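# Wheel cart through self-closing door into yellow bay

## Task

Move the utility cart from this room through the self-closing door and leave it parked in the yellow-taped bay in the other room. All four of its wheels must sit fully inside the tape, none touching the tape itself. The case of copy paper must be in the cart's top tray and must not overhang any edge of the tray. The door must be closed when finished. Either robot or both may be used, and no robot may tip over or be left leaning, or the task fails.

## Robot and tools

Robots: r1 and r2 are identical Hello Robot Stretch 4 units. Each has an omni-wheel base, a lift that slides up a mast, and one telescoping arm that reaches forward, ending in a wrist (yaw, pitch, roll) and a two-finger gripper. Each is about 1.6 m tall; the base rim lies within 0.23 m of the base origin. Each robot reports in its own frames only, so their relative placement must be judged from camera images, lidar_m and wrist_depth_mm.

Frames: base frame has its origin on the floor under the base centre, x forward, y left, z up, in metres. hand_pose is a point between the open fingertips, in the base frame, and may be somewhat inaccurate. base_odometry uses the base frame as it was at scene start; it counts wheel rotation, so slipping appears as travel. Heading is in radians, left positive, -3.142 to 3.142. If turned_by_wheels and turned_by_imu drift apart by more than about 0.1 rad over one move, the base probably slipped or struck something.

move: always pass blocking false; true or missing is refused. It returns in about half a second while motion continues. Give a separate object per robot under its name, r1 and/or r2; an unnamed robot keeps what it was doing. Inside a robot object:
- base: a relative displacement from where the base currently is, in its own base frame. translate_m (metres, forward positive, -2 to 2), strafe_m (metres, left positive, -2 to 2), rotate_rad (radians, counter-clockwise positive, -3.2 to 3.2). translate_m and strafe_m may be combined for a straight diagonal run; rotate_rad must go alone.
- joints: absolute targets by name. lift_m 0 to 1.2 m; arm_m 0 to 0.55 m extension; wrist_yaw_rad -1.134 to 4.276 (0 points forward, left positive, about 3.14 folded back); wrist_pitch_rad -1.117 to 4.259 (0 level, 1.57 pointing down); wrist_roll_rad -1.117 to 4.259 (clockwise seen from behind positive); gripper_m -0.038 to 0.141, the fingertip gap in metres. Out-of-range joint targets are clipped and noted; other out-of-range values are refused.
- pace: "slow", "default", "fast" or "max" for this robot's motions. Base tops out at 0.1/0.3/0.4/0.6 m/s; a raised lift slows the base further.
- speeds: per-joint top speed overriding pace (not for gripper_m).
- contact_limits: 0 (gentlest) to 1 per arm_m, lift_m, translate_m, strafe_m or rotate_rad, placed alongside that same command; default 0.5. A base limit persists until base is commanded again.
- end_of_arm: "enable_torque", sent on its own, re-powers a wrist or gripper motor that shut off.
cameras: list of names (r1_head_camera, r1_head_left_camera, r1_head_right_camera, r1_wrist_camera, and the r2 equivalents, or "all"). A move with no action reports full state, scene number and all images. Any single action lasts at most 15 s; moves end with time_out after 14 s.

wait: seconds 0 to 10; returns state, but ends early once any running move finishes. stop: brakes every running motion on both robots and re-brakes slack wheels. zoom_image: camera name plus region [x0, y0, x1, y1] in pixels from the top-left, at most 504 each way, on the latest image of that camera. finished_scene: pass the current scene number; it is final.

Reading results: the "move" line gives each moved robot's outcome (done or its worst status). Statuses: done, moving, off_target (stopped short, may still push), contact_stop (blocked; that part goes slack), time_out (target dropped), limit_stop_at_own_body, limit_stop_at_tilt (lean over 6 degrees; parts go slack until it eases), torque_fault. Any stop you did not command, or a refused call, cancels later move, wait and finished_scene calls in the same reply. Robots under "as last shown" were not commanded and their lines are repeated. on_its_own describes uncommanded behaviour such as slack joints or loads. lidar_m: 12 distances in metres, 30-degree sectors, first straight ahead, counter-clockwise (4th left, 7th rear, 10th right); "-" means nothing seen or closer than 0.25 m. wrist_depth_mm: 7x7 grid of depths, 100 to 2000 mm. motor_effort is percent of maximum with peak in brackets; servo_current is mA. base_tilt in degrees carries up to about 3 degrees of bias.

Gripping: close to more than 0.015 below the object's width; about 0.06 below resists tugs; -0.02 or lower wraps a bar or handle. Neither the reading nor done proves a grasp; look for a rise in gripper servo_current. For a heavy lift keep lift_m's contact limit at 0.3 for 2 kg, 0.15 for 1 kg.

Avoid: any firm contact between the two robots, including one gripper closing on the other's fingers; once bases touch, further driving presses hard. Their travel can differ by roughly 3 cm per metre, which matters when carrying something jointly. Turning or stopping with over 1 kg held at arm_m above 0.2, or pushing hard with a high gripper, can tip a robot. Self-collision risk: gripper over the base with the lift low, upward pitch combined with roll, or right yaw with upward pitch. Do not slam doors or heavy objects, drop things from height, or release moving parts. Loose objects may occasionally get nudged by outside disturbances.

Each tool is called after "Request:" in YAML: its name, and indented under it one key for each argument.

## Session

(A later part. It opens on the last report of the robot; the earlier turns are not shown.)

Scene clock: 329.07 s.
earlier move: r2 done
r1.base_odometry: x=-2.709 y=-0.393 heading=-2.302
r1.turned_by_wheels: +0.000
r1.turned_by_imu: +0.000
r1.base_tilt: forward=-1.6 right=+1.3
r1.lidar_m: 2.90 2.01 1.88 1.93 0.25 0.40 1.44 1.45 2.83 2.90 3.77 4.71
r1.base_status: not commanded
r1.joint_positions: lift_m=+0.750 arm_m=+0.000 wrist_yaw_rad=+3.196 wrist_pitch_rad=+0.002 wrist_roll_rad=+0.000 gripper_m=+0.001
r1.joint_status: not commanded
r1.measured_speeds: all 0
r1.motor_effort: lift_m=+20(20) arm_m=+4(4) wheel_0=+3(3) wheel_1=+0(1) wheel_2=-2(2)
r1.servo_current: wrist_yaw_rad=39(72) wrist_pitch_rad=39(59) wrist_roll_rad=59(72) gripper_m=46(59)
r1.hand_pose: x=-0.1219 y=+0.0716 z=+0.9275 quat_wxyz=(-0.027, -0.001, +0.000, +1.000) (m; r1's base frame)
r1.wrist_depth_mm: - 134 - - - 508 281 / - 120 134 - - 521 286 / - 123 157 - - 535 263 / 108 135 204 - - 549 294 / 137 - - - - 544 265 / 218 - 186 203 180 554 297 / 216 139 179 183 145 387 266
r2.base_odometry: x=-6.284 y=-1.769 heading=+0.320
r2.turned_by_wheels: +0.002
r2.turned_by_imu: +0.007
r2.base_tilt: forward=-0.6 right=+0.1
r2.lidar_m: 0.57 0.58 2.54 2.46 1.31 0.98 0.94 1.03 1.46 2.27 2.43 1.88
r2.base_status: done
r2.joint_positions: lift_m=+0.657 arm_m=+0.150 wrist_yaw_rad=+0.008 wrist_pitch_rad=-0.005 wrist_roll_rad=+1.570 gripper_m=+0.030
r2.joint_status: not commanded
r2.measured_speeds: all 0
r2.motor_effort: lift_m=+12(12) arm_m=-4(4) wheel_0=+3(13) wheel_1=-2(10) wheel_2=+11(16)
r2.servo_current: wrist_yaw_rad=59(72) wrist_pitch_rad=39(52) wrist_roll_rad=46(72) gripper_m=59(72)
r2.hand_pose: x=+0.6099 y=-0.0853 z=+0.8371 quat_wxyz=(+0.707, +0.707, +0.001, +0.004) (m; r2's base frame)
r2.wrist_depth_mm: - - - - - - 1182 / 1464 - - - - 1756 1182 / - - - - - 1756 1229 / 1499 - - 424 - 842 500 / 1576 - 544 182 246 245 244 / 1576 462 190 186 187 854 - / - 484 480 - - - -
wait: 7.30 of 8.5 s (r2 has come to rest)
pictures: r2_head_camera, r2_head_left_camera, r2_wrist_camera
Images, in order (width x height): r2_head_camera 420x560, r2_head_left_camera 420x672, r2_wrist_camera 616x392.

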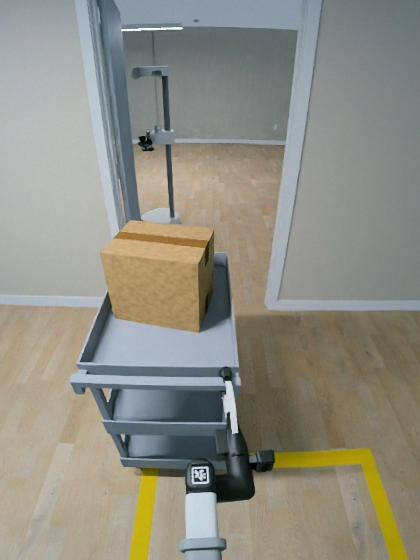

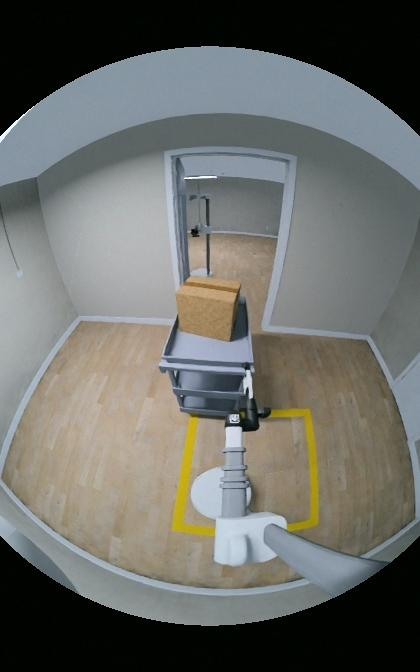

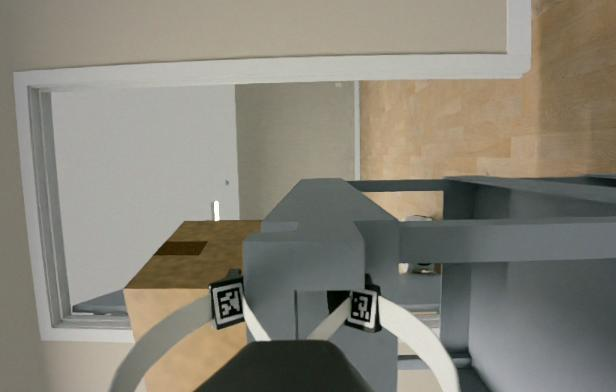

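Request:
move:
  blocking: false
  r2: {"base":{"translate_m":-0.59,"strafe_m":-0.45},"pace":"slow"}
  r1: {"base":{"translate_m":0.7,"strafe_m":-0.4},"pace":"fast"}

Request:
wait:
  seconds: 4

Request:
wait:
  seconds: 7
  cameras: ["r2_head_camera","r2_head_left_camera","r2_head_right_camera"]

Scene clock: 339.80 s.
move: r1 moving; r2 moving
r1.base_odometry: x=-2.759 y=-0.409 heading=-2.302
r1.turned_by_wheels: +0.001
r1.turned_by_imu: +0.000
r1.base_tilt: forward=-1.6 right=+1.3
r1.lidar_m: 2.90 2.03 1.90 0.29 0.25 0.39 1.49 1.51 2.84 2.92 3.79 4.65
r1.base_status: translate_m moving; strafe_m moving
r1.joint_positions: lift_m=+0.750 arm_m=+0.000 wrist_yaw_rad=+3.196 wrist_pitch_rad=+0.002 wrist_roll_rad=+0.000 gripper_m=+0.001
r1.joint_status: not commanded
r1.measured_speeds: translate_m=+0.178 strafe_m=-0.099 rotate_rad=+0.006 lift_m=+0.000 arm_m=+0.000 wrist_yaw_rad=+0.000 wrist_pitch_rad=+0.000 wrist_roll_rad=+0.000
r1.motor_effort: lift_m=+20(20) arm_m=+4(4) wheel_0=+11(12) wheel_1=+5(5) wheel_2=-11(11)
r1.servo_current: wrist_yaw_rad=52(72) wrist_pitch_rad=46(46) wrist_roll_rad=59(59) gripper_m=46(52)
r1.hand_pose: x=-0.1219 y=+0.0716 z=+0.9275 quat_wxyz=(-0.027, -0.001, +0.000, +1.000) (m; r1's base frame)
r1.wrist_depth_mm: - 134 - - - 480 241 / - 120 137 - - 492 244 / - 123 157 - - 512 249 / 108 135 199 - - 521 257 / 212 - - - - 525 258 / 220 - 189 202 181 530 260 / 217 140 166 183 156 418 257
r2.base_odometry: x=-6.292 y=-1.780 heading=+0.322
r2.turned_by_wheels: +0.002
r2.turned_by_imu: +0.003
r2.base_tilt: forward=-0.7 right=+0.0
r2.lidar_m: 0.58 0.60 2.54 2.48 1.28 0.99 0.95 0.99 1.48 2.22 2.38 1.89
r2.base_status: translate_m moving; strafe_m moving
r2.joint_positions: lift_m=+0.657 arm_m=+0.150 wrist_yaw_rad=+0.012 wrist_pitch_rad=-0.005 wrist_roll_rad=+1.570 gripper_m=+0.030
r2.joint_status: not commanded
r2.measured_speeds: translate_m=-0.042 strafe_m=-0.033 rotate_rad=+0.004 lift_m=+0.000 arm_m=+0.000 wrist_yaw_rad=+0.016 wrist_pitch_rad=+0.000 wrist_roll_rad=+0.000
r2.motor_effort: lift_m=+12(12) arm_m=-4(4) wheel_0=+12(16) wheel_1=-6(9) wheel_2=+20(20)
r2.servo_current: wrist_yaw_rad=78(78) wrist_pitch_rad=39(46) wrist_roll_rad=39(65) gripper_m=59(65)
r2.hand_pose: x=+0.6103 y=-0.0839 z=+0.8371 quat_wxyz=(+0.707, +0.707, +0.003, +0.006) (m; r2's base frame)
r2.wrist_depth_mm: - - - - - - 1182 / 1499 - - - - 1756 1205 / - - - - - 1756 1205 / 1537 - - 402 - 809 382 / 1576 - 535 184 246 246 245 / 1576 466 190 186 185 854 - / - 139 484 - - - -
pictures: none

Scene clock: 342.57 s.
earlier move: r1 done; r2 moving
r1.base_odometry: x=-3.475 y=-0.646 heading=-2.302
r1.turned_by_wheels: +0.000
r1.turned_by_imu: -0.002
r1.base_tilt: forward=-1.6 right=+1.2
r1.lidar_m: 2.96 2.05 1.93 2.00 1.97 1.46 1.22 2.58 2.80 2.88 3.73 3.90
r1.base_status: done
r1.joint_positions: lift_m=+0.750 arm_m=+0.000 wrist_yaw_rad=+3.196 wrist_pitch_rad=+0.002 wrist_roll_rad=+0.000 gripper_m=+0.001
r1.joint_status: not commanded
r1.measured_speeds: all 0
r1.motor_effort: lift_m=+20(20) arm_m=+4(4) wheel_0=-1(14) wheel_1=+1(6) wheel_2=+1(12)
r1.servo_current: wrist_yaw_rad=46(72) wrist_pitch_rad=39(59) wrist_roll_rad=52(65) gripper_m=52(52)
r1.hand_pose: x=-0.1219 y=+0.0716 z=+0.9275 quat_wxyz=(-0.027, -0.001, +0.000, +1.000) (m; r1's base frame)
r1.wrist_depth_mm: - 134 - - - - - / - 120 136 - - - - / - 124 155 - - - - / 108 135 206 - - - - / 213 - - - - - - / 221 - - 203 175 - - / 218 - 187 146 135 - -
r2.base_odometry: x=-6.442 y=-2.001 heading=+0.322
r2.turned_by_wheels: +0.000
r2.turned_by_imu: +0.003
r2.base_tilt: forward=-0.7 right=+0.0
r2.lidar_m: 0.48 0.45 2.69 2.38 1.01 0.77 0.73 0.80 1.14 2.11 2.22 2.10
r2.base_status: translate_m moving; strafe_m moving
r2.joint_positions: lift_m=+0.657 arm_m=+0.150 wrist_yaw_rad=+0.014 wrist_pitch_rad=-0.005 wrist_roll_rad=+1.570 gripper_m=+0.030
r2.joint_status: not commanded
r2.measured_speeds: translate_m=-0.079 strafe_m=-0.060 rotate_rad=-0.003 lift_m=+0.000 arm_m=+0.000 wrist_yaw_rad=+0.000 wrist_pitch_rad=+0.000 wrist_roll_rad=+0.000
r2.motor_effort: lift_m=+12(12) arm_m=-4(4) wheel_0=+12(18) wheel_1=-3(9) wheel_2=+16(21)
r2.servo_current: wrist_yaw_rad=85(98) wrist_pitch_rad=46(52) wrist_roll_rad=46(65) gripper_m=52(65)
r2.hand_pose: x=+0.6105 y=-0.0834 z=+0.8371 quat_wxyz=(+0.707, +0.707, +0.003, +0.007) (m; r2's base frame)
r2.wrist_depth_mm: - - - - - 1499 1182 / - - - - - 1537 1229 / 1661 - - - - 1756 1205 / 1708 - - - - 1756 1229 / 1756 - - 196 255 257 255 / 1756 1921 189 188 189 508 - / - 151 459 - - - -
wait: 2.77 of 4 s (r1 has come to rest)
pictures: none

Scene clock: 347.93 s.
earlier move: r2 done
r1.base_odometry: x=-3.475 y=-0.646 heading=-2.302
r1.turned_by_wheels: +0.000
r1.turned_by_imu: +0.000
r1.base_tilt: forward=-1.6 right=+1.3
r1.lidar_m: 2.95 2.05 1.93 1.98 1.98 1.85 1.93 2.55 2.79 2.88 3.69 3.91
r1.base_status: done
r1.joint_positions: lift_m=+0.750 arm_m=+0.000 wrist_yaw_rad=+3.196 wrist_pitch_rad=+0.002 wrist_roll_rad=+0.000 gripper_m=+0.001
r1.joint_status: not commanded
r1.measured_speeds: all 0
r1.motor_effort: lift_m=+20(20) arm_m=+4(4) wheel_0=-1(14) wheel_1=+1(6) wheel_2=+1(12)
r1.servo_current: wrist_yaw_rad=52(72) wrist_pitch_rad=46(59) wrist_roll_rad=39(65) gripper_m=46(59)
r1.hand_pose: x=-0.1219 y=+0.0716 z=+0.9275 quat_wxyz=(-0.027, -0.001, +0.000, +1.000) (m; r1's base frame)
r1.wrist_depth_mm: - 134 - - - - - / - 120 136 - - - - / - 124 155 - - - - / 108 135 206 - - - - / 213 - - - - - - / 221 - - 203 180 - - / 219 - 187 183 145 - -
r2.base_odometry: x=-6.701 y=-2.382 heading=+0.322
r2.turned_by_wheels: +0.000
r2.turned_by_imu: +0.008
r2.base_tilt: forward=-0.7 right=+0.0
r2.lidar_m: 0.38 0.29 0.67 1.31 0.57 0.41 0.37 0.43 0.65 1.79 1.90 2.49
r2.base_status: done
r2.joint_positions: lift_m=+0.657 arm_m=+0.150 wrist_yaw_rad=+0.017 wrist_pitch_rad=-0.005 wrist_roll_rad=+1.570 gripper_m=+0.030
r2.joint_status: not commanded
r2.measured_speeds: all 0
r2.motor_effort: lift_m=+12(12) arm_m=-4(4) wheel_0=+16(22) wheel_1=+1(9) wheel_2=+12(21)
r2.servo_current: wrist_yaw_rad=85(111) wrist_pitch_rad=39(52) wrist_roll_rad=59(65) gripper_m=65(65)
r2.hand_pose: x=+0.6107 y=-0.0826 z=+0.8371 quat_wxyz=(+0.707, +0.707, +0.004, +0.008) (m; r2's base frame)
r2.wrist_depth_mm: - - - - - 1661 1182 / - - - - - 1661 1182 / - - - - - 1661 1205 / - - - - - 1808 1255 / - - - 213 - 1808 1229 / - - 191 183 191 249 249 / - - - - - 1464 1229
wait: 5.37 of 7 s (r2 has come to rest)
pictures: r2_head_camera, r2_head_left_camera, r2_head_right_camera
Images, in order (width x height): r2_head_camera 420x560, r2_head_left_camera 420x672, r2_head_right_camera 420x672.

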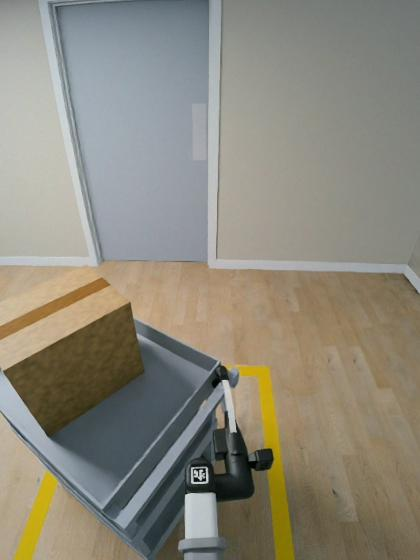

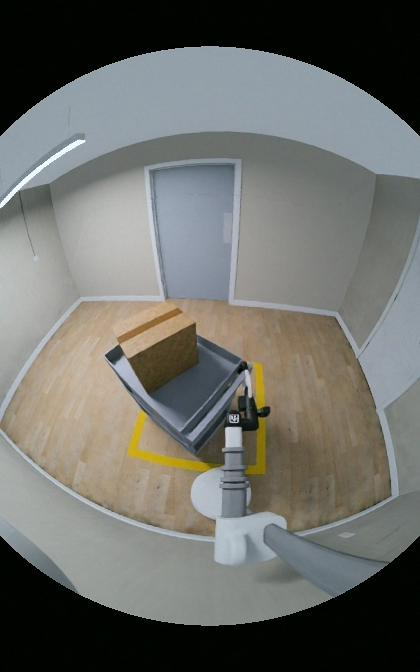

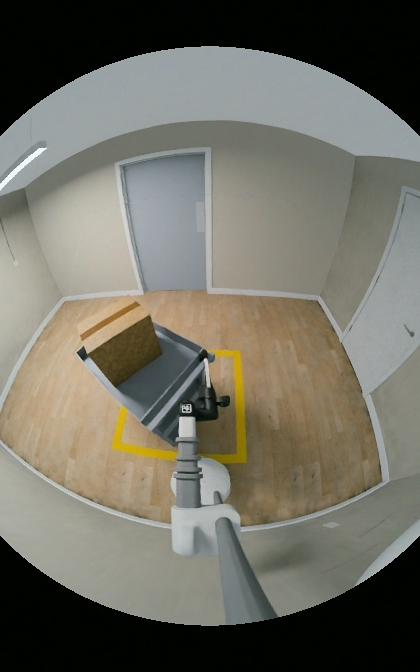

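Request:
zoom_image:
  camera: "r2_head_left_camera"
  region: [80, 300, 300, 520]

Scaled by 2.291 from the camera's 420x672 image, which has a finer 600x960 frame.

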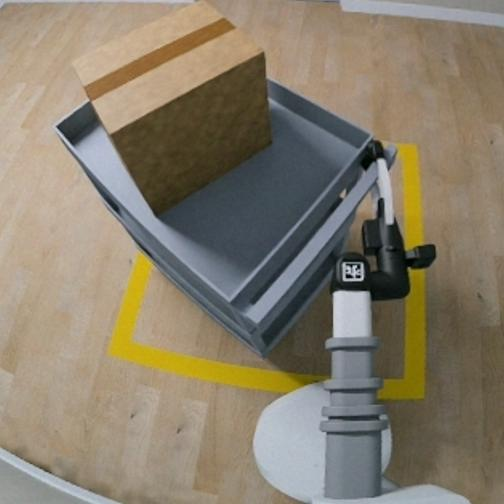

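Request:
move:
  blocking: false
  r2: {"base":{"translate_m":0.08,"strafe_m":-0.2},"pace":"slow"}

Request:
wait:
  seconds: 3.5
  cameras: ["r2_head_camera","r2_head_left_camera","r2_head_right_camera"]

Request:
zoom_image:
  camera: "r2_head_left_camera"
  region: [80, 300, 300, 520]

Scene clock: 370.43 s.
move: r2 moving
r1: as last shown
r1.base_tilt: forward=-1.5 right=+1.3
r1.lidar_m: 2.96 2.06 1.93 2.00 1.99 1.86 1.91 2.55 2.78 2.87 3.74 3.90
r1.motor_effort: lift_m=+20(20) arm_m=+4(4) wheel_0=-1(1) wheel_1=+1(1) wheel_2=+1(1)
r1.servo_current: wrist_yaw_rad=33(65) wrist_pitch_rad=39(46) wrist_roll_rad=52(65) gripper_m=52(52)
r1.wrist_depth_mm: - 134 - - - - - / - 121 136 - - - - / - 124 155 - - - - / 108 135 205 - - - - / 212 - - - - - - / 222 - - 203 180 - - / 220 - 187 183 145 - -
r2.base_odometry: x=-6.693 y=-2.392 heading=+0.324
r2.turned_by_wheels: +0.002
r2.turned_by_imu: +0.003
r2.base_tilt: forward=-0.7 right=+0.1
r2.lidar_m: 0.39 0.26 0.63 1.29 0.57 0.41 0.38 0.44 0.63 1.79 1.87 2.43
r2.base_status: translate_m moving; strafe_m moving
r2.joint_positions: lift_m=+0.657 arm_m=+0.150 wrist_yaw_rad=+0.017 wrist_pitch_rad=-0.005 wrist_roll_rad=+1.570 gripper_m=+0.030
r2.joint_status: not commanded
r2.measured_speeds: translate_m=+0.018 strafe_m=-0.045 rotate_rad=+0.003 lift_m=+0.000 arm_m=+0.000 wrist_yaw_rad=+0.011 wrist_pitch_rad=+0.000 wrist_roll_rad=+0.000
r2.motor_effort: lift_m=+12(12) arm_m=-4(4) wheel_0=+23(25) wheel_1=-1(3) wheel_2=+1(9)
r2.servo_current: wrist_yaw_rad=104(104) wrist_pitch_rad=46(46) wrist_roll_rad=52(59) gripper_m=52(65)
r2.hand_pose: x=+0.6108 y=-0.0824 z=+0.8371 quat_wxyz=(+0.707, +0.707, +0.004, +0.008) (m; r2's base frame)
r2.wrist_depth_mm: - - - - - 1661 1182 / - - - - - 1618 1205 / - - - - - 1661 1229 / - - - - - 1808 1229 / - - - 213 - 1808 1255 / - - 191 183 190 251 248 / - - - - - 1464 1205
pictures: none

Scene clock: 373.37 s.
earlier move: r2 done
r1.base_odometry: x=-3.475 y=-0.646 heading=-2.302
r1.turned_by_wheels: +0.000
r1.turned_by_imu: +0.000
r1.base_tilt: forward=-1.6 right=+1.3
r1.lidar_m: 2.99 2.04 1.94 1.99 1.98 1.85 1.90 2.58 2.79 2.85 3.69 3.89
r1.base_status: not commanded
r1.joint_positions: lift_m=+0.750 arm_m=+0.000 wrist_yaw_rad=+3.196 wrist_pitch_rad=+0.002 wrist_roll_rad=+0.000 gripper_m=+0.001
r1.joint_status: not commanded
r1.measured_speeds: all 0
r1.motor_effort: lift_m=+20(20) arm_m=+4(4) wheel_0=-1(1) wheel_1=+1(1) wheel_2=+1(1)
r1.servo_current: wrist_yaw_rad=39(72) wrist_pitch_rad=46(52) wrist_roll_rad=46(72) gripper_m=46(59)
r1.hand_pose: x=-0.1219 y=+0.0716 z=+0.9275 quat_wxyz=(-0.027, -0.001, +0.000, +1.000) (m; r1's base frame)
r1.wrist_depth_mm: - 134 - - - - - / - 121 136 - - - - / - 124 156 - - - - / 108 135 206 - - - - / 213 - - - - - - / 222 - - 204 180 - - / 218 - 187 183 145 - -
r2.base_odometry: x=-6.562 y=-2.547 heading=+0.323
r2.turned_by_wheels: -0.002
r2.turned_by_imu: +0.044
r2.base_tilt: forward=-0.7 right=+0.1
r2.lidar_m: 0.35 0.25 0.47 1.34 0.62 0.49 0.47 0.55 0.80 1.61 1.71 2.34
r2.base_status: done
r2.joint_positions: lift_m=+0.657 arm_m=+0.150 wrist_yaw_rad=+0.021 wrist_pitch_rad=-0.005 wrist_roll_rad=+1.571 gripper_m=+0.030
r2.joint_status: not commanded
r2.measured_speeds: all 0
r2.on_its_own: wrist_yaw_rad is at rest, and its servo_current (124 mA) is outside its rest range (0 to 104 mA)
r2.motor_effort: lift_m=+12(12) arm_m=+5(6) wheel_0=+10(29) wheel_1=+1(8) wheel_2=-4(14)
r2.servo_current: wrist_yaw_rad=124(137) wrist_pitch_rad=39(52) wrist_roll_rad=46(59) gripper_m=52(65)
r2.hand_pose: x=+0.6110 y=-0.0813 z=+0.8371 quat_wxyz=(+0.707, +0.707, +0.006, +0.009) (m; r2's base frame)
r2.wrist_depth_mm: - - - - - 1618 1229 / - - - - - 1537 1229 / - - - - - 1576 1205 / - - - - - 1863 1255 / - - - 217 - 1863 1281 / - - 187 177 189 247 246 / - - - - - 1808 1229
wait: 2.93 of 3.5 s (r2 has come to rest)
pictures: r2_head_camera, r2_head_left_camera, r2_head_right_camera
Images, in order (width x height): r2_head_camera 420x560, r2_head_left_camera 420x672, r2_head_right_camera 420x672.

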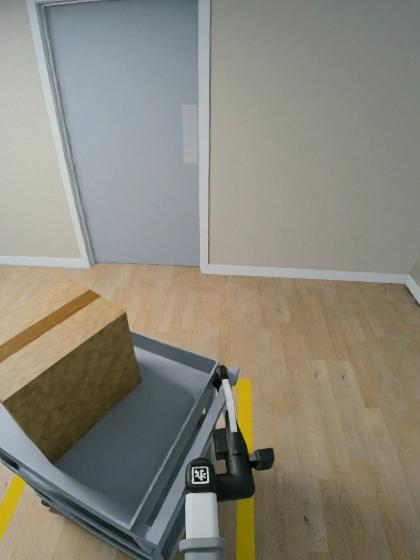

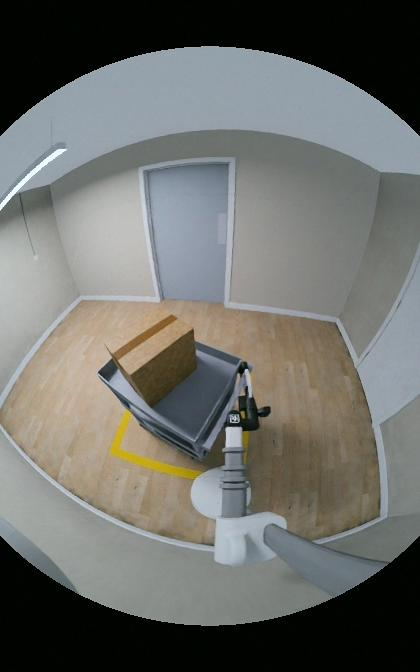

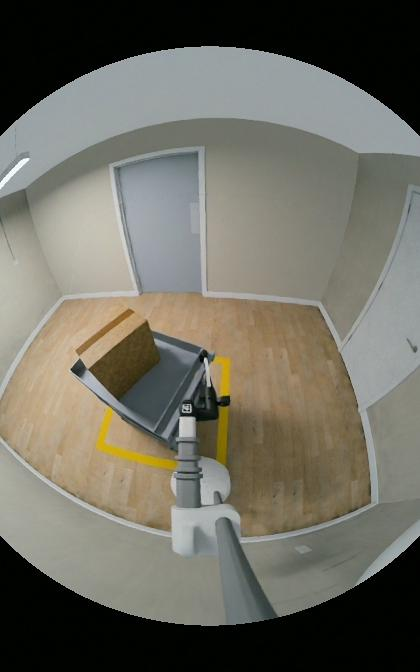

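Scaled by 2.291 from the camera's 420x672 image, which has a finer 600x960 frame.

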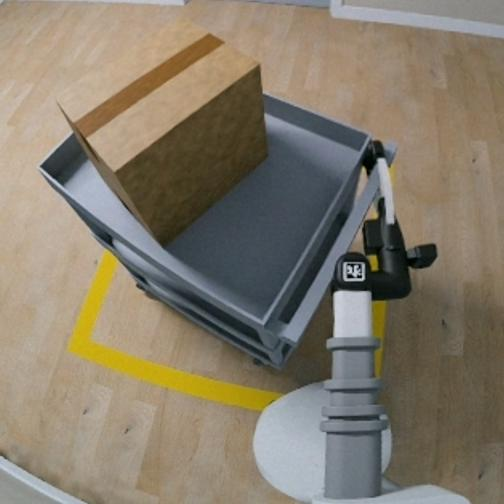

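Request:
move:
  blocking: false
  r2: {"joints":{"gripper_m":0.1}}

Request:
wait:
  seconds: 1.8

Request:
move:
  blocking: false
  r2: {"base":{"strafe_m":-0.65},"pace":"slow"}

Request:
wait:
  seconds: 8

Request:
move:
  blocking: false
  r2: {"base":{"rotate_rad":0.5},"joints":{"arm_m":0.0}}

Request:
wait:
  seconds: 2
  cameras: ["r2_head_camera","r2_head_left_camera","r1_head_left_camera"]

Request:
zoom_image:
  camera: "r2_head_camera"
  region: [0, 180, 380, 560]

Scene clock: 389.63 s.
move: r2 moving
r1: as last shown
r1.lidar_m: 2.95 2.06 1.94 1.98 1.98 1.86 1.91 2.57 2.80 2.86 3.72 3.89
r1.motor_effort: lift_m=+20(20) arm_m=+4(4) wheel_0=+0(1) wheel_1=+1(1) wheel_2=+1(1)
r1.servo_current: wrist_yaw_rad=39(59) wrist_pitch_rad=39(46) wrist_roll_rad=46(59) gripper_m=59(59)
r1.wrist_depth_mm: - 134 - - - - - / - 121 136 - - - - / - 124 155 - - - - / 108 135 206 - - - - / 211 - - - - - - / 221 - - 204 180 - - / 219 - 188 183 145 - -
r2.base_odometry: x=-6.562 y=-2.547 heading=+0.323
r2.turned_by_wheels: +0.000
r2.turned_by_imu: +0.000
r2.base_tilt: forward=-0.7 right=+0.0
r2.lidar_m: 0.34 0.25 0.50 1.35 0.65 0.49 0.49 0.52 0.80 1.62 1.66 2.34
r2.base_status: not commanded
r2.joint_positions: lift_m=+0.657 arm_m=+0.150 wrist_yaw_rad=+0.021 wrist_pitch_rad=-0.005 wrist_roll_rad=+1.571 gripper_m=+0.050
r2.joint_status: gripper_m moving
r2.measured_speeds: all 0
r2.motor_effort: lift_m=+12(12) arm_m=+5(5) wheel_0=+10(10) wheel_1=+1(1) wheel_2=-4(4)
r2.servo_current: wrist_yaw_rad=130(130) wrist_pitch_rad=46(46) wrist_roll_rad=39(52) gripper_m=98(98)
r2.hand_pose: x=+0.6110 y=-0.0813 z=+0.8371 quat_wxyz=(+0.707, +0.707, +0.006, +0.009) (m; r2's base frame)
r2.wrist_depth_mm: - - - - - 1576 1229 / - - - - - 1499 1205 / - - - - - 1708 1205 / - - - - - 1808 1229 / - - - 220 - 1808 1255 / - - 187 174 193 250 251 / - - - - - 1576 1229
pictures: none

Scene clock: 390.67 s.
earlier move: r2 done
r1.base_odometry: x=-3.475 y=-0.646 heading=-2.302
r1.turned_by_wheels: +0.000
r1.turned_by_imu: +0.000
r1.base_tilt: forward=-1.6 right=+1.2
r1.lidar_m: 2.97 2.04 1.94 1.97 1.97 1.85 1.92 2.54 2.79 2.86 3.73 3.88
r1.base_status: not commanded
r1.joint_positions: lift_m=+0.750 arm_m=+0.000 wrist_yaw_rad=+3.196 wrist_pitch_rad=+0.002 wrist_roll_rad=+0.000 gripper_m=+0.001
r1.joint_status: not commanded
r1.measured_speeds: all 0
r1.motor_effort: lift_m=+20(20) arm_m=+4(4) wheel_0=-1(1) wheel_1=+1(1) wheel_2=+1(1)
r1.servo_current: wrist_yaw_rad=52(65) wrist_pitch_rad=39(52) wrist_roll_rad=59(65) gripper_m=52(59)
r1.hand_pose: x=-0.1219 y=+0.0716 z=+0.9275 quat_wxyz=(-0.027, -0.001, +0.000, +1.000) (m; r1's base frame)
r1.wrist_depth_mm: - 134 - - - - - / - 120 135 - - - - / - 124 156 - - - - / 108 135 206 - - - - / 213 - - - - - - / 221 - - 203 179 - - / 218 - 188 183 145 - -
r2.base_odometry: x=-6.562 y=-2.547 heading=+0.322
r2.turned_by_wheels: -0.001
r2.turned_by_imu: -0.001
r2.base_tilt: forward=-0.7 right=+0.1
r2.lidar_m: 0.35 0.25 0.50 1.38 0.63 0.51 0.48 0.53 0.84 1.61 1.72 2.35
r2.base_status: not commanded
r2.joint_positions: lift_m=+0.657 arm_m=+0.150 wrist_yaw_rad=+0.002 wrist_pitch_rad=-0.002 wrist_roll_rad=+1.571 gripper_m=+0.100
r2.joint_status: all done
r2.measured_speeds: all 0
r2.motor_effort: lift_m=+14(14) arm_m=+5(6) wheel_0=+1(10) wheel_1=+1(1) wheel_2=-3(4)
r2.servo_current: wrist_yaw_rad=46(130) wrist_pitch_rad=46(46) wrist_roll_rad=52(52) gripper_m=52(130)
r2.hand_pose: x=+0.6094 y=-0.0869 z=+0.8361 quat_wxyz=(+0.707, +0.707, +0.000, +0.001) (m; r2's base frame)
r2.wrist_depth_mm: - - - - - 1661 1160 / - - - - - 1618 1138 / - - - - - 1708 1160 / - - - - - 1708 1182 / 1983 - - 238 - 1708 1160 / - - 188 247 193 276 273 / - - - - 262 1537 1118
wait: 1.03 of 1.8 s (r2 has come to rest)
pictures: none

Scene clock: 391.17 s.
move: r2 moving
r1: as last shown
r1.base_tilt: forward=-1.6 right=+1.3
r1.lidar_m: 2.96 2.05 1.94 2.00 1.98 1.84 1.91 2.56 2.78 2.87 3.72 3.88
r1.servo_current: wrist_yaw_rad=46(59) wrist_pitch_rad=39(46) wrist_roll_rad=52(59) gripper_m=39(52)
r1.wrist_depth_mm: - 134 - - - - - / - 120 136 - - - - / - 124 156 - - - - / 108 135 206 - - - - / 213 - - - - - - / 220 - - 204 180 - - / 218 - 187 183 145 - -
r2.base_odometry: x=-6.557 y=-2.560 heading=+0.322
r2.turned_by_wheels: +0.000
r2.turned_by_imu: +0.000
r2.base_tilt: forward=-0.7 right=+0.0
r2.lidar_m: 0.39 0.25 0.48 1.38 0.65 0.49 0.49 0.53 0.86 1.60 1.68 2.35
r2.base_status: strafe_m moving
r2.joint_positions: lift_m=+0.657 arm_m=+0.150 wrist_yaw_rad=+0.002 wrist_pitch_rad=-0.002 wrist_roll_rad=+1.571 gripper_m=+0.100
r2.joint_status: not commanded
r2.measured_speeds: translate_m=+0.000 strafe_m=-0.056 rotate_rad=+0.000 lift_m=+0.000 arm_m=+0.000 wrist_yaw_rad=+0.000 wrist_pitch_rad=+0.000 wrist_roll_rad=+0.000
r2.motor_effort: lift_m=+14(14) arm_m=+5(5) wheel_0=+11(11) wheel_1=-7(9) wheel_2=-1(3)
r2.servo_current: wrist_yaw_rad=52(59) wrist_pitch_rad=39(46) wrist_roll_rad=46(52) gripper_m=52(52)
r2.hand_pose: x=+0.6094 y=-0.0869 z=+0.8361 quat_wxyz=(+0.707, +0.707, +0.000, +0.001) (m; r2's base frame)
r2.wrist_depth_mm: - - - - - 1661 1160 / - - - - - 1661 1160 / - - - - - 1661 1160 / - - - - - 1708 1182 / 1983 - - 253 - 1708 1182 / - - 193 236 193 1464 1118 / - - - - 260 263 263
pictures: none

Scene clock: 398.30 s.
earlier move: r2 done
r1.base_odometry: x=-3.475 y=-0.646 heading=-2.302
r1.turned_by_wheels: +0.000
r1.turned_by_imu: +0.000
r1.base_tilt: forward=-1.6 right=+1.3
r1.lidar_m: 2.97 2.07 1.93 1.99 1.99 1.86 1.92 2.58 2.79 2.85 3.71 3.91
r1.base_status: not commanded
r1.joint_positions: lift_m=+0.750 arm_m=+0.000 wrist_yaw_rad=+3.196 wrist_pitch_rad=+0.002 wrist_roll_rad=+0.000 gripper_m=+0.001
r1.joint_status: not commanded
r1.measured_speeds: all 0
r1.motor_effort: lift_m=+20(20) arm_m=+4(4) wheel_0=+0(1) wheel_1=+1(1) wheel_2=+1(1)
r1.servo_current: wrist_yaw_rad=39(78) wrist_pitch_rad=39(52) wrist_roll_rad=59(72) gripper_m=46(59)
r1.hand_pose: x=-0.1219 y=+0.0716 z=+0.9275 quat_wxyz=(-0.027, -0.001, +0.000, +1.000) (m; r1's base frame)
r1.wrist_depth_mm: - 134 - - - - - / - 121 136 - - - - / - 124 155 - - - - / 108 135 206 - - - - / 211 - - - - - - / 221 - - 204 179 - - / 218 - 187 183 145 - -
r2.base_odometry: x=-6.356 y=-3.163 heading=+0.322
r2.turned_by_wheels: +0.000
r2.turned_by_imu: +0.001
r2.base_tilt: forward=-0.7 right=+0.1
r2.lidar_m: 2.22 0.81 0.72 1.58 0.74 0.55 0.56 0.59 0.98 0.96 1.08 1.60
r2.base_status: done
r2.joint_positions: lift_m=+0.657 arm_m=+0.150 wrist_yaw_rad=+0.002 wrist_pitch_rad=-0.002 wrist_roll_rad=+1.571 gripper_m=+0.100
r2.joint_status: not commanded
r2.measured_speeds: all 0
r2.motor_effort: lift_m=+14(14) arm_m=+5(6) wheel_0=+3(12) wheel_1=-5(9) wheel_2=+0(3)
r2.servo_current: wrist_yaw_rad=52(65) wrist_pitch_rad=46(52) wrist_roll_rad=46(65) gripper_m=46(59)
r2.hand_pose: x=+0.6094 y=-0.0869 z=+0.8361 quat_wxyz=(+0.707, +0.707, +0.000, +0.001) (m; r2's base frame)
r2.wrist_depth_mm: - - - - - 1537 1138 / - - - - - 1576 1138 / - - - - - 1499 1160 / - - - - - 1576 1160 / - - - - - 1576 1182 / - 172 190 - 187 1464 1182 / - - - - - 1808 1160
wait: 7.13 of 8 s (r2 has come to rest)
pictures: none

Scene clock: 398.80 s.
move: r2 moving
r1: as last shown
r1.lidar_m: 2.97 2.06 1.91 1.99 1.97 1.84 1.92 2.57 2.79 2.88 3.72 3.91
r1.motor_effort: lift_m=+20(20) arm_m=+4(4) wheel_0=-1(1) wheel_1=+1(1) wheel_2=+1(1)
r1.servo_current: wrist_yaw_rad=52(72) wrist_pitch_rad=33(46) wrist_roll_rad=46(52) gripper_m=46(52)
r1.wrist_depth_mm: - 134 - - - - - / - 121 136 - - - - / - 124 156 - - - - / 108 135 206 - - - - / 212 - - - - - - / 220 - - 204 180 - - / 218 - 188 183 145 - -
r2.base_odometry: x=-6.356 y=-3.163 heading=+0.574
r2.turned_by_wheels: +0.252
r2.turned_by_imu: +0.245
r2.base_tilt: forward=-0.7 right=+0.1
r2.lidar_m: 2.25 0.75 0.73 0.99 0.62 0.54 0.58 0.73 0.97 0.99 1.20 2.24
r2.base_status: rotate_rad moving
r2.joint_positions: lift_m=+0.657 arm_m=+0.099 wrist_yaw_rad=+0.002 wrist_pitch_rad=-0.002 wrist_roll_rad=+1.571 gripper_m=+0.100
r2.joint_status: arm_m moving
r2.measured_speeds: translate_m=+0.001 strafe_m=+0.002 rotate_rad=+0.971 lift_m=+0.000 arm_m=-0.195 wrist_yaw_rad=+0.000 wrist_pitch_rad=+0.001 wrist_roll_rad=+0.000
r2.motor_effort: lift_m=+14(14) arm_m=-4(12) wheel_0=-4(11) wheel_1=-9(11) wheel_2=-10(11)
r2.servo_current: wrist_yaw_rad=52(52) wrist_pitch_rad=46(46) wrist_roll_rad=39(65) gripper_m=52(59)
r2.hand_pose: x=+0.5588 y=-0.0869 z=+0.8361 quat_wxyz=(+0.707, +0.707, +0.000, +0.001) (m; r2's base frame)
r2.wrist_depth_mm: - - - - - 1537 1138 / - - - - - 1499 1138 / - - - - - 1756 1160 / - - - - - 1576 1182 / - - - - - 1708 1182 / - - 193 - 194 1499 1182 / - - - - - 1808 1182
pictures: none

Scene clock: 399.80 s.
earlier move: r2 done
r1.base_odometry: x=-3.475 y=-0.646 heading=-2.302
r1.turned_by_wheels: +0.000
r1.turned_by_imu: +0.000
r1.base_tilt: forward=-1.6 right=+1.3
r1.lidar_m: 2.96 2.04 1.94 1.99 1.99 1.84 1.91 2.59 2.79 2.86 3.73 3.88
r1.base_status: not commanded
r1.joint_positions: lift_m=+0.750 arm_m=+0.000 wrist_yaw_rad=+3.196 wrist_pitch_rad=+0.002 wrist_roll_rad=+0.000 gripper_m=+0.001
r1.joint_status: not commanded
r1.measured_speeds: all 0
r1.motor_effort: lift_m=+20(20) arm_m=+4(4) wheel_0=-1(1) wheel_1=+1(1) wheel_2=+1(1)
r1.servo_current: wrist_yaw_rad=46(72) wrist_pitch_rad=39(46) wrist_roll_rad=39(65) gripper_m=52(52)
r1.hand_pose: x=-0.1219 y=+0.0716 z=+0.9275 quat_wxyz=(-0.027, -0.001, +0.000, +1.000) (m; r1's base frame)
r1.wrist_depth_mm: - 134 - - - - - / - 121 136 - - - - / - 124 155 - - - - / 108 135 206 - - - - / 213 - - - - - - / 221 - - 204 180 - - / 220 - 187 183 145 - -
r2.base_odometry: x=-6.356 y=-3.163 heading=+0.821
r2.turned_by_wheels: +0.247
r2.turned_by_imu: +0.241
r2.base_tilt: forward=-0.6 right=+0.1
r2.lidar_m: 0.80 0.73 1.69 0.78 0.57 0.56 0.59 0.90 0.98 1.05 1.55 2.24
r2.base_status: done
r2.joint_positions: lift_m=+0.657 arm_m=+0.000 wrist_yaw_rad=+0.002 wrist_pitch_rad=-0.002 wrist_roll_rad=+1.571 gripper_m=+0.100
r2.joint_status: all done
r2.measured_speeds: all 0
r2.motor_effort: lift_m=+14(14) arm_m=-7(12) wheel_0=-2(11) wheel_1=-2(11) wheel_2=-4(11)
r2.servo_current: wrist_yaw_rad=39(59) wrist_pitch_rad=46(46) wrist_roll_rad=39(65) gripper_m=59(59)
r2.hand_pose: x=+0.4597 y=-0.0869 z=+0.8360 quat_wxyz=(+0.707, +0.707, +0.000, +0.001) (m; r2's base frame)
r2.wrist_depth_mm: - - - - - 1618 1138 / - - - - - 1661 1138 / - - - - - 1756 1160 / - - - - - 1708 1160 / - - - - - 1708 1182 / - - 193 - 194 1499 1138 / - - - - - 1863 1160
wait: 1.00 of 2 s (r2 has come to rest)
pictures: r1_head_left_camera, r2_head_camera, r2_head_left_camera
Images, in order (width x height): r1_head_left_camera 420x672, r2_head_camera 420x560, r2_head_left_camera 420x672.

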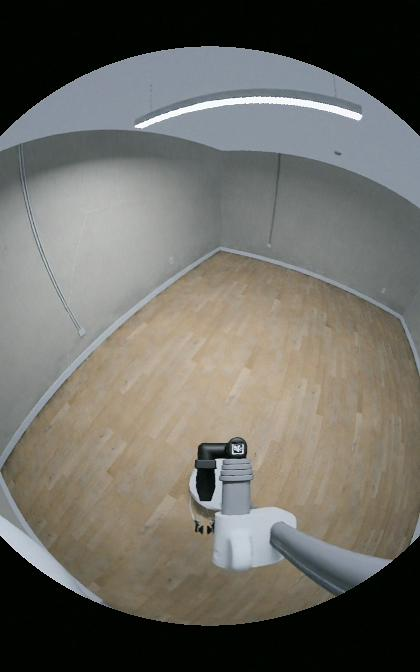

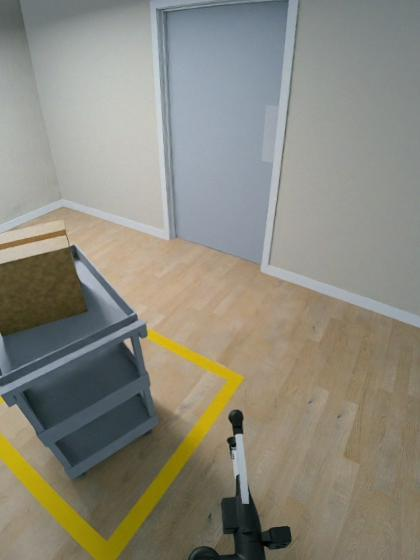

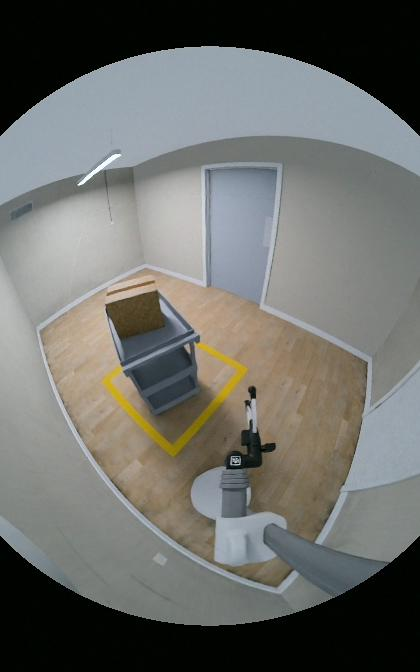

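Scaled by 1.326 from the camera's 420x560 image, which has a finer 1200x1600 frame.

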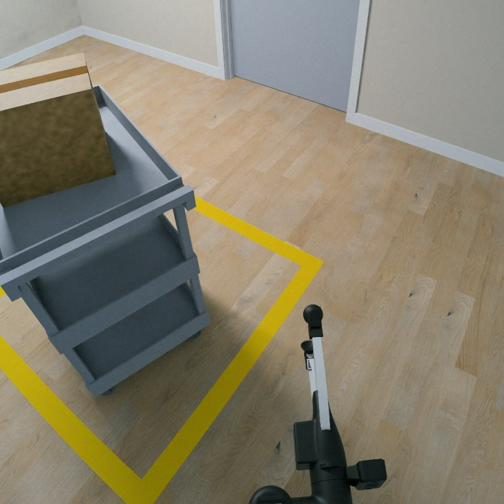

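Request:
move:
  blocking: false
  r2: {"base":{"translate_m":0.8,"strafe_m":-0.65},"joints":{"wrist_yaw_rad":3.0}}

Request:
wait:
  seconds: 6

Request:
move:
  blocking: false
  r2: {"base":{"rotate_rad":1.15}}

Request:
wait:
  seconds: 3
  cameras: ["r2_head_camera","r2_head_left_camera"]

Request:
zoom_image:
  camera: "r2_head_camera"
  region: [0, 150, 420, 560]

Scene clock: 414.87 s.
move: r2 moving
r1: as last shown
r1.lidar_m: 2.96 2.02 1.94 1.99 1.99 1.87 1.89 2.59 2.78 2.86 3.76 3.90
r1.servo_current: wrist_yaw_rad=59(65) wrist_pitch_rad=39(46) wrist_roll_rad=46(65) gripper_m=52(52)
r1.wrist_depth_mm: - 134 - - - - - / - 120 136 - - - - / - 124 155 - - - - / 108 135 206 - - - - / 213 - - - - - - / 221 - - 204 180 - - / 217 - 187 183 144 - -
r2.base_odometry: x=-6.323 y=-3.158 heading=+0.821
r2.turned_by_wheels: -0.001
r2.turned_by_imu: +0.000
r2.base_tilt: forward=-0.7 right=+0.1
r2.lidar_m: 0.79 0.71 0.75 0.80 0.59 0.58 0.66 0.95 0.98 1.02 1.55 2.20
r2.base_status: translate_m moving; strafe_m moving
r2.joint_positions: lift_m=+0.657 arm_m=+0.000 wrist_yaw_rad=+0.562 wrist_pitch_rad=-0.002 wrist_roll_rad=+1.571 gripper_m=+0.100
r2.joint_status: wrist_yaw_rad moving
r2.measured_speeds: translate_m=+0.104 strafe_m=-0.081 rotate_rad=+0.006 lift_m=+0.000 arm_m=+0.000 wrist_yaw_rad=+1.738 wrist_pitch_rad=+0.000 wrist_roll_rad=+0.000
r2.motor_effort: lift_m=+14(14) arm_m=-7(8) wheel_0=+10(12) wheel_1=-7(8) wheel_2=-11(13)
r2.servo_current: wrist_yaw_rad=91(137) wrist_pitch_rad=39(46) wrist_roll_rad=39(59) gripper_m=52(59)
r2.hand_pose: x=+0.4617 y=+0.0797 z=+0.8360 quat_wxyz=(+0.679, +0.680, +0.195, +0.197) (m; r2's base frame)
r2.wrist_depth_mm: - - - - - 1708 1138 / - - - - - 1708 1160 / - - - - - 1708 1160 / - - - - - 621 1182 / - - 891 609 - 609 - / - - 195 603 194 603 - / - - 831 - - - -
pictures: none

Scene clock: 419.20 s.
earlier move: r2 done
r1.base_odometry: x=-3.475 y=-0.646 heading=-2.302
r1.turned_by_wheels: +0.000
r1.turned_by_imu: +0.000
r1.base_tilt: forward=-1.6 right=+1.3
r1.lidar_m: 2.97 2.06 1.94 1.99 2.00 1.85 1.91 2.60 2.79 2.86 3.72 3.90
r1.base_status: not commanded
r1.joint_positions: lift_m=+0.750 arm_m=+0.000 wrist_yaw_rad=+3.196 wrist_pitch_rad=+0.002 wrist_roll_rad=+0.000 gripper_m=+0.001
r1.joint_status: not commanded
r1.measured_speeds: all 0
r1.motor_effort: lift_m=+20(20) arm_m=+4(4) wheel_0=-1(1) wheel_1=+1(1) wheel_2=+1(1)
r1.servo_current: wrist_yaw_rad=59(72) wrist_pitch_rad=39(52) wrist_roll_rad=46(65) gripper_m=46(59)
r1.hand_pose: x=-0.1219 y=+0.0716 z=+0.9275 quat_wxyz=(-0.027, -0.001, +0.000, +1.000) (m; r1's base frame)
r1.wrist_depth_mm: - 134 - - - - - / - 121 135 - - - - / - 124 156 - - - - / 108 135 206 - - - - / 213 - - - - - - / 220 - - 204 179 - - / 218 - 187 183 145 - -
r2.base_odometry: x=-5.335 y=-3.021 heading=+0.821
r2.turned_by_wheels: +0.000
r2.turned_by_imu: +0.002
r2.base_tilt: forward=-0.7 right=+0.1
r2.lidar_m: 1.30 2.05 1.06 0.82 1.63 1.59 1.21 0.91 0.88 0.98 1.22 1.19
r2.base_status: done
r2.joint_positions: lift_m=+0.657 arm_m=+0.000 wrist_yaw_rad=+2.997 wrist_pitch_rad=-0.002 wrist_roll_rad=+1.571 gripper_m=+0.100
r2.joint_status: all done
r2.measured_speeds: all 0
r2.motor_effort: lift_m=+15(15) arm_m=-6(8) wheel_0=+1(14) wheel_1=-5(8) wheel_2=-4(13)
r2.servo_current: wrist_yaw_rad=52(137) wrist_pitch_rad=33(46) wrist_roll_rad=46(59) gripper_m=59(59)
r2.hand_pose: x=-0.1017 y=+0.1280 z=+0.8360 quat_wxyz=(+0.050, +0.052, +0.705, +0.705) (m; r2's base frame)
r2.wrist_depth_mm: - - - - - 1464 1138 / - - - - - 1537 1160 / - - - - - 1618 1205 / - - - - - 1756 1182 / - - - - - 1576 1182 / - - 188 - 185 1397 1182 / - - 276 - - - 1160
wait: 4.33 of 6 s (r2 has come to rest)
pictures: none

Scene clock: 419.70 s.
move: r2 moving
r1: as last shown
r1.lidar_m: 2.97 2.05 1.92 2.00 1.99 1.86 1.91 2.56 2.79 2.89 3.71 3.90
r1.motor_effort: lift_m=+20(20) arm_m=+4(4) wheel_0=-1(2) wheel_1=+1(1) wheel_2=+1(1)
r1.servo_current: wrist_yaw_rad=46(59) wrist_pitch_rad=46(46) wrist_roll_rad=59(59) gripper_m=46(52)
r1.wrist_depth_mm: - 134 - - - - - / - 120 136 - - - - / - 124 155 - - - - / 108 135 206 - - - - / 213 - - - - - - / 222 - - 203 180 - - / 218 - 188 183 145 - -
r2.base_odometry: x=-5.335 y=-3.021 heading=+1.073
r2.turned_by_wheels: +0.253
r2.turned_by_imu: +0.246
r2.base_tilt: forward=-0.7 right=+0.1
r2.lidar_m: 1.49 2.86 0.83 0.85 1.59 1.61 0.96 0.88 0.89 1.12 1.18 1.22
r2.base_status: rotate_rad moving
r2.joint_positions: lift_m=+0.657 arm_m=+0.000 wrist_yaw_rad=+2.997 wrist_pitch_rad=-0.002 wrist_roll_rad=+1.571 gripper_m=+0.100
r2.joint_status: not commanded
r2.measured_speeds: translate_m=+0.002 strafe_m=+0.000 rotate_rad=+0.971 lift_m=+0.000 arm_m=+0.000 wrist_yaw_rad=+0.000 wrist_pitch_rad=+0.000 wrist_roll_rad=+0.000
r2.motor_effort: lift_m=+14(15) arm_m=-7(7) wheel_0=-7(11) wheel_1=-9(11) wheel_2=-11(11)
r2.servo_current: wrist_yaw_rad=46(52) wrist_pitch_rad=46(46) wrist_roll_rad=46(59) gripper_m=52(52)
r2.hand_pose: x=-0.1017 y=+0.1280 z=+0.8360 quat_wxyz=(+0.050, +0.052, +0.705, +0.705) (m; r2's base frame)
r2.wrist_depth_mm: - - - - - 1430 1160 / - - - - - 1576 1138 / - - - - - 1661 1182 / - - - - - 1576 1182 / - - - - - 1397 1182 / - - 188 - 185 - 1182 / - - 279 - - - 1060
pictures: none

Scene clock: 421.00 s.
earlier move: r2 done
r1.base_odometry: x=-3.475 y=-0.646 heading=-2.302
r1.turned_by_wheels: +0.000
r1.turned_by_imu: +0.000
r1.base_tilt: forward=-1.6 right=+1.3
r1.lidar_m: 2.95 2.05 1.92 1.98 1.95 1.86 1.91 2.57 2.78 2.84 3.71 3.91
r1.base_status: not commanded
r1.joint_positions: lift_m=+0.750 arm_m=+0.000 wrist_yaw_rad=+3.196 wrist_pitch_rad=+0.002 wrist_roll_rad=+0.000 gripper_m=+0.001
r1.joint_status: not commanded
r1.measured_speeds: all 0
r1.motor_effort: lift_m=+20(20) arm_m=+4(4) wheel_0=-1(2) wheel_1=+1(1) wheel_2=+1(1)
r1.servo_current: wrist_yaw_rad=46(65) wrist_pitch_rad=46(52) wrist_roll_rad=46(65) gripper_m=39(52)
r1.hand_pose: x=-0.1219 y=+0.0716 z=+0.9275 quat_wxyz=(-0.027, -0.001, +0.000, +1.000) (m; r1's base frame)
r1.wrist_depth_mm: - 134 - - - - - / - 121 135 - - - - / - 124 156 - - - - / 108 135 206 - - - - / 213 - - - - - - / 221 - - 203 179 - - / 219 - 188 183 145 - -
r2.base_odometry: x=-5.335 y=-3.021 heading=+1.970
r2.turned_by_wheels: +0.896
r2.turned_by_imu: +0.873
r2.base_tilt: forward=-0.6 right=+0.1
r2.lidar_m: 0.94 0.79 1.59 1.59 1.14 0.90 0.89 1.03 1.20 1.20 1.36 2.30
r2.base_status: done
r2.joint_positions: lift_m=+0.657 arm_m=+0.000 wrist_yaw_rad=+2.997 wrist_pitch_rad=-0.002 wrist_roll_rad=+1.571 gripper_m=+0.100
r2.joint_status: not commanded
r2.measured_speeds: all 0
r2.motor_effort: lift_m=+14(15) arm_m=-6(7) wheel_0=-3(11) wheel_1=-3(11) wheel_2=-5(13)
r2.servo_current: wrist_yaw_rad=46(59) wrist_pitch_rad=39(46) wrist_roll_rad=52(59) gripper_m=52(59)
r2.hand_pose: x=-0.1017 y=+0.1280 z=+0.8360 quat_wxyz=(+0.050, +0.052, +0.705, +0.705) (m; r2's base frame)
r2.wrist_depth_mm: - - - - - - - / - - - - - - 976 / - - - - - - 991 / - - - - - - 1008 / - - - - - - 1008 / - - 188 - 185 - 1025 / - - 278 - - - -
wait: 1.30 of 3 s (r2 has come to rest)
pictures: r2_head_camera, r2_head_left_camera
Images, in order (width x height): r2_head_camera 420x560, r2_head_left_camera 420x672.

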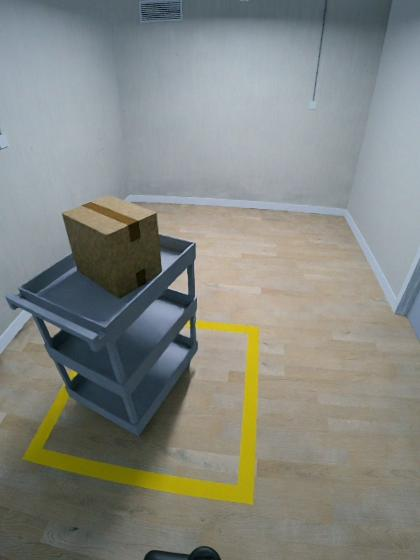

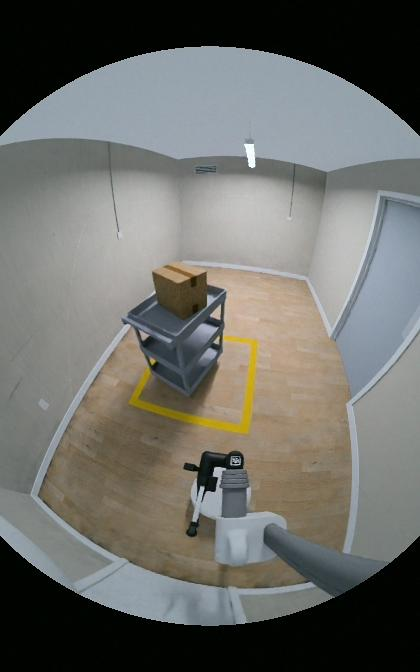

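Scaled by 1.200 from the camera's 420x560 image, which has a finer 1200x1600 frame.

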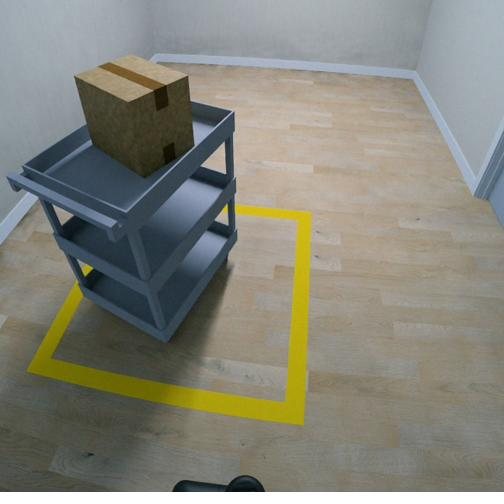

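Request:
zoom_image:
  camera: "r2_head_camera"
  region: [10, 330, 210, 500]

Scaled by 2.520 from the camera's 420x560 image, which has a finer 1200x1600 frame.

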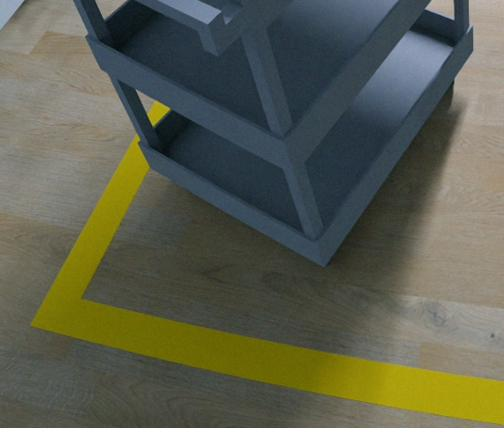

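Request:
finished_scene:
  scene: 2

The scene is finished: the task was done.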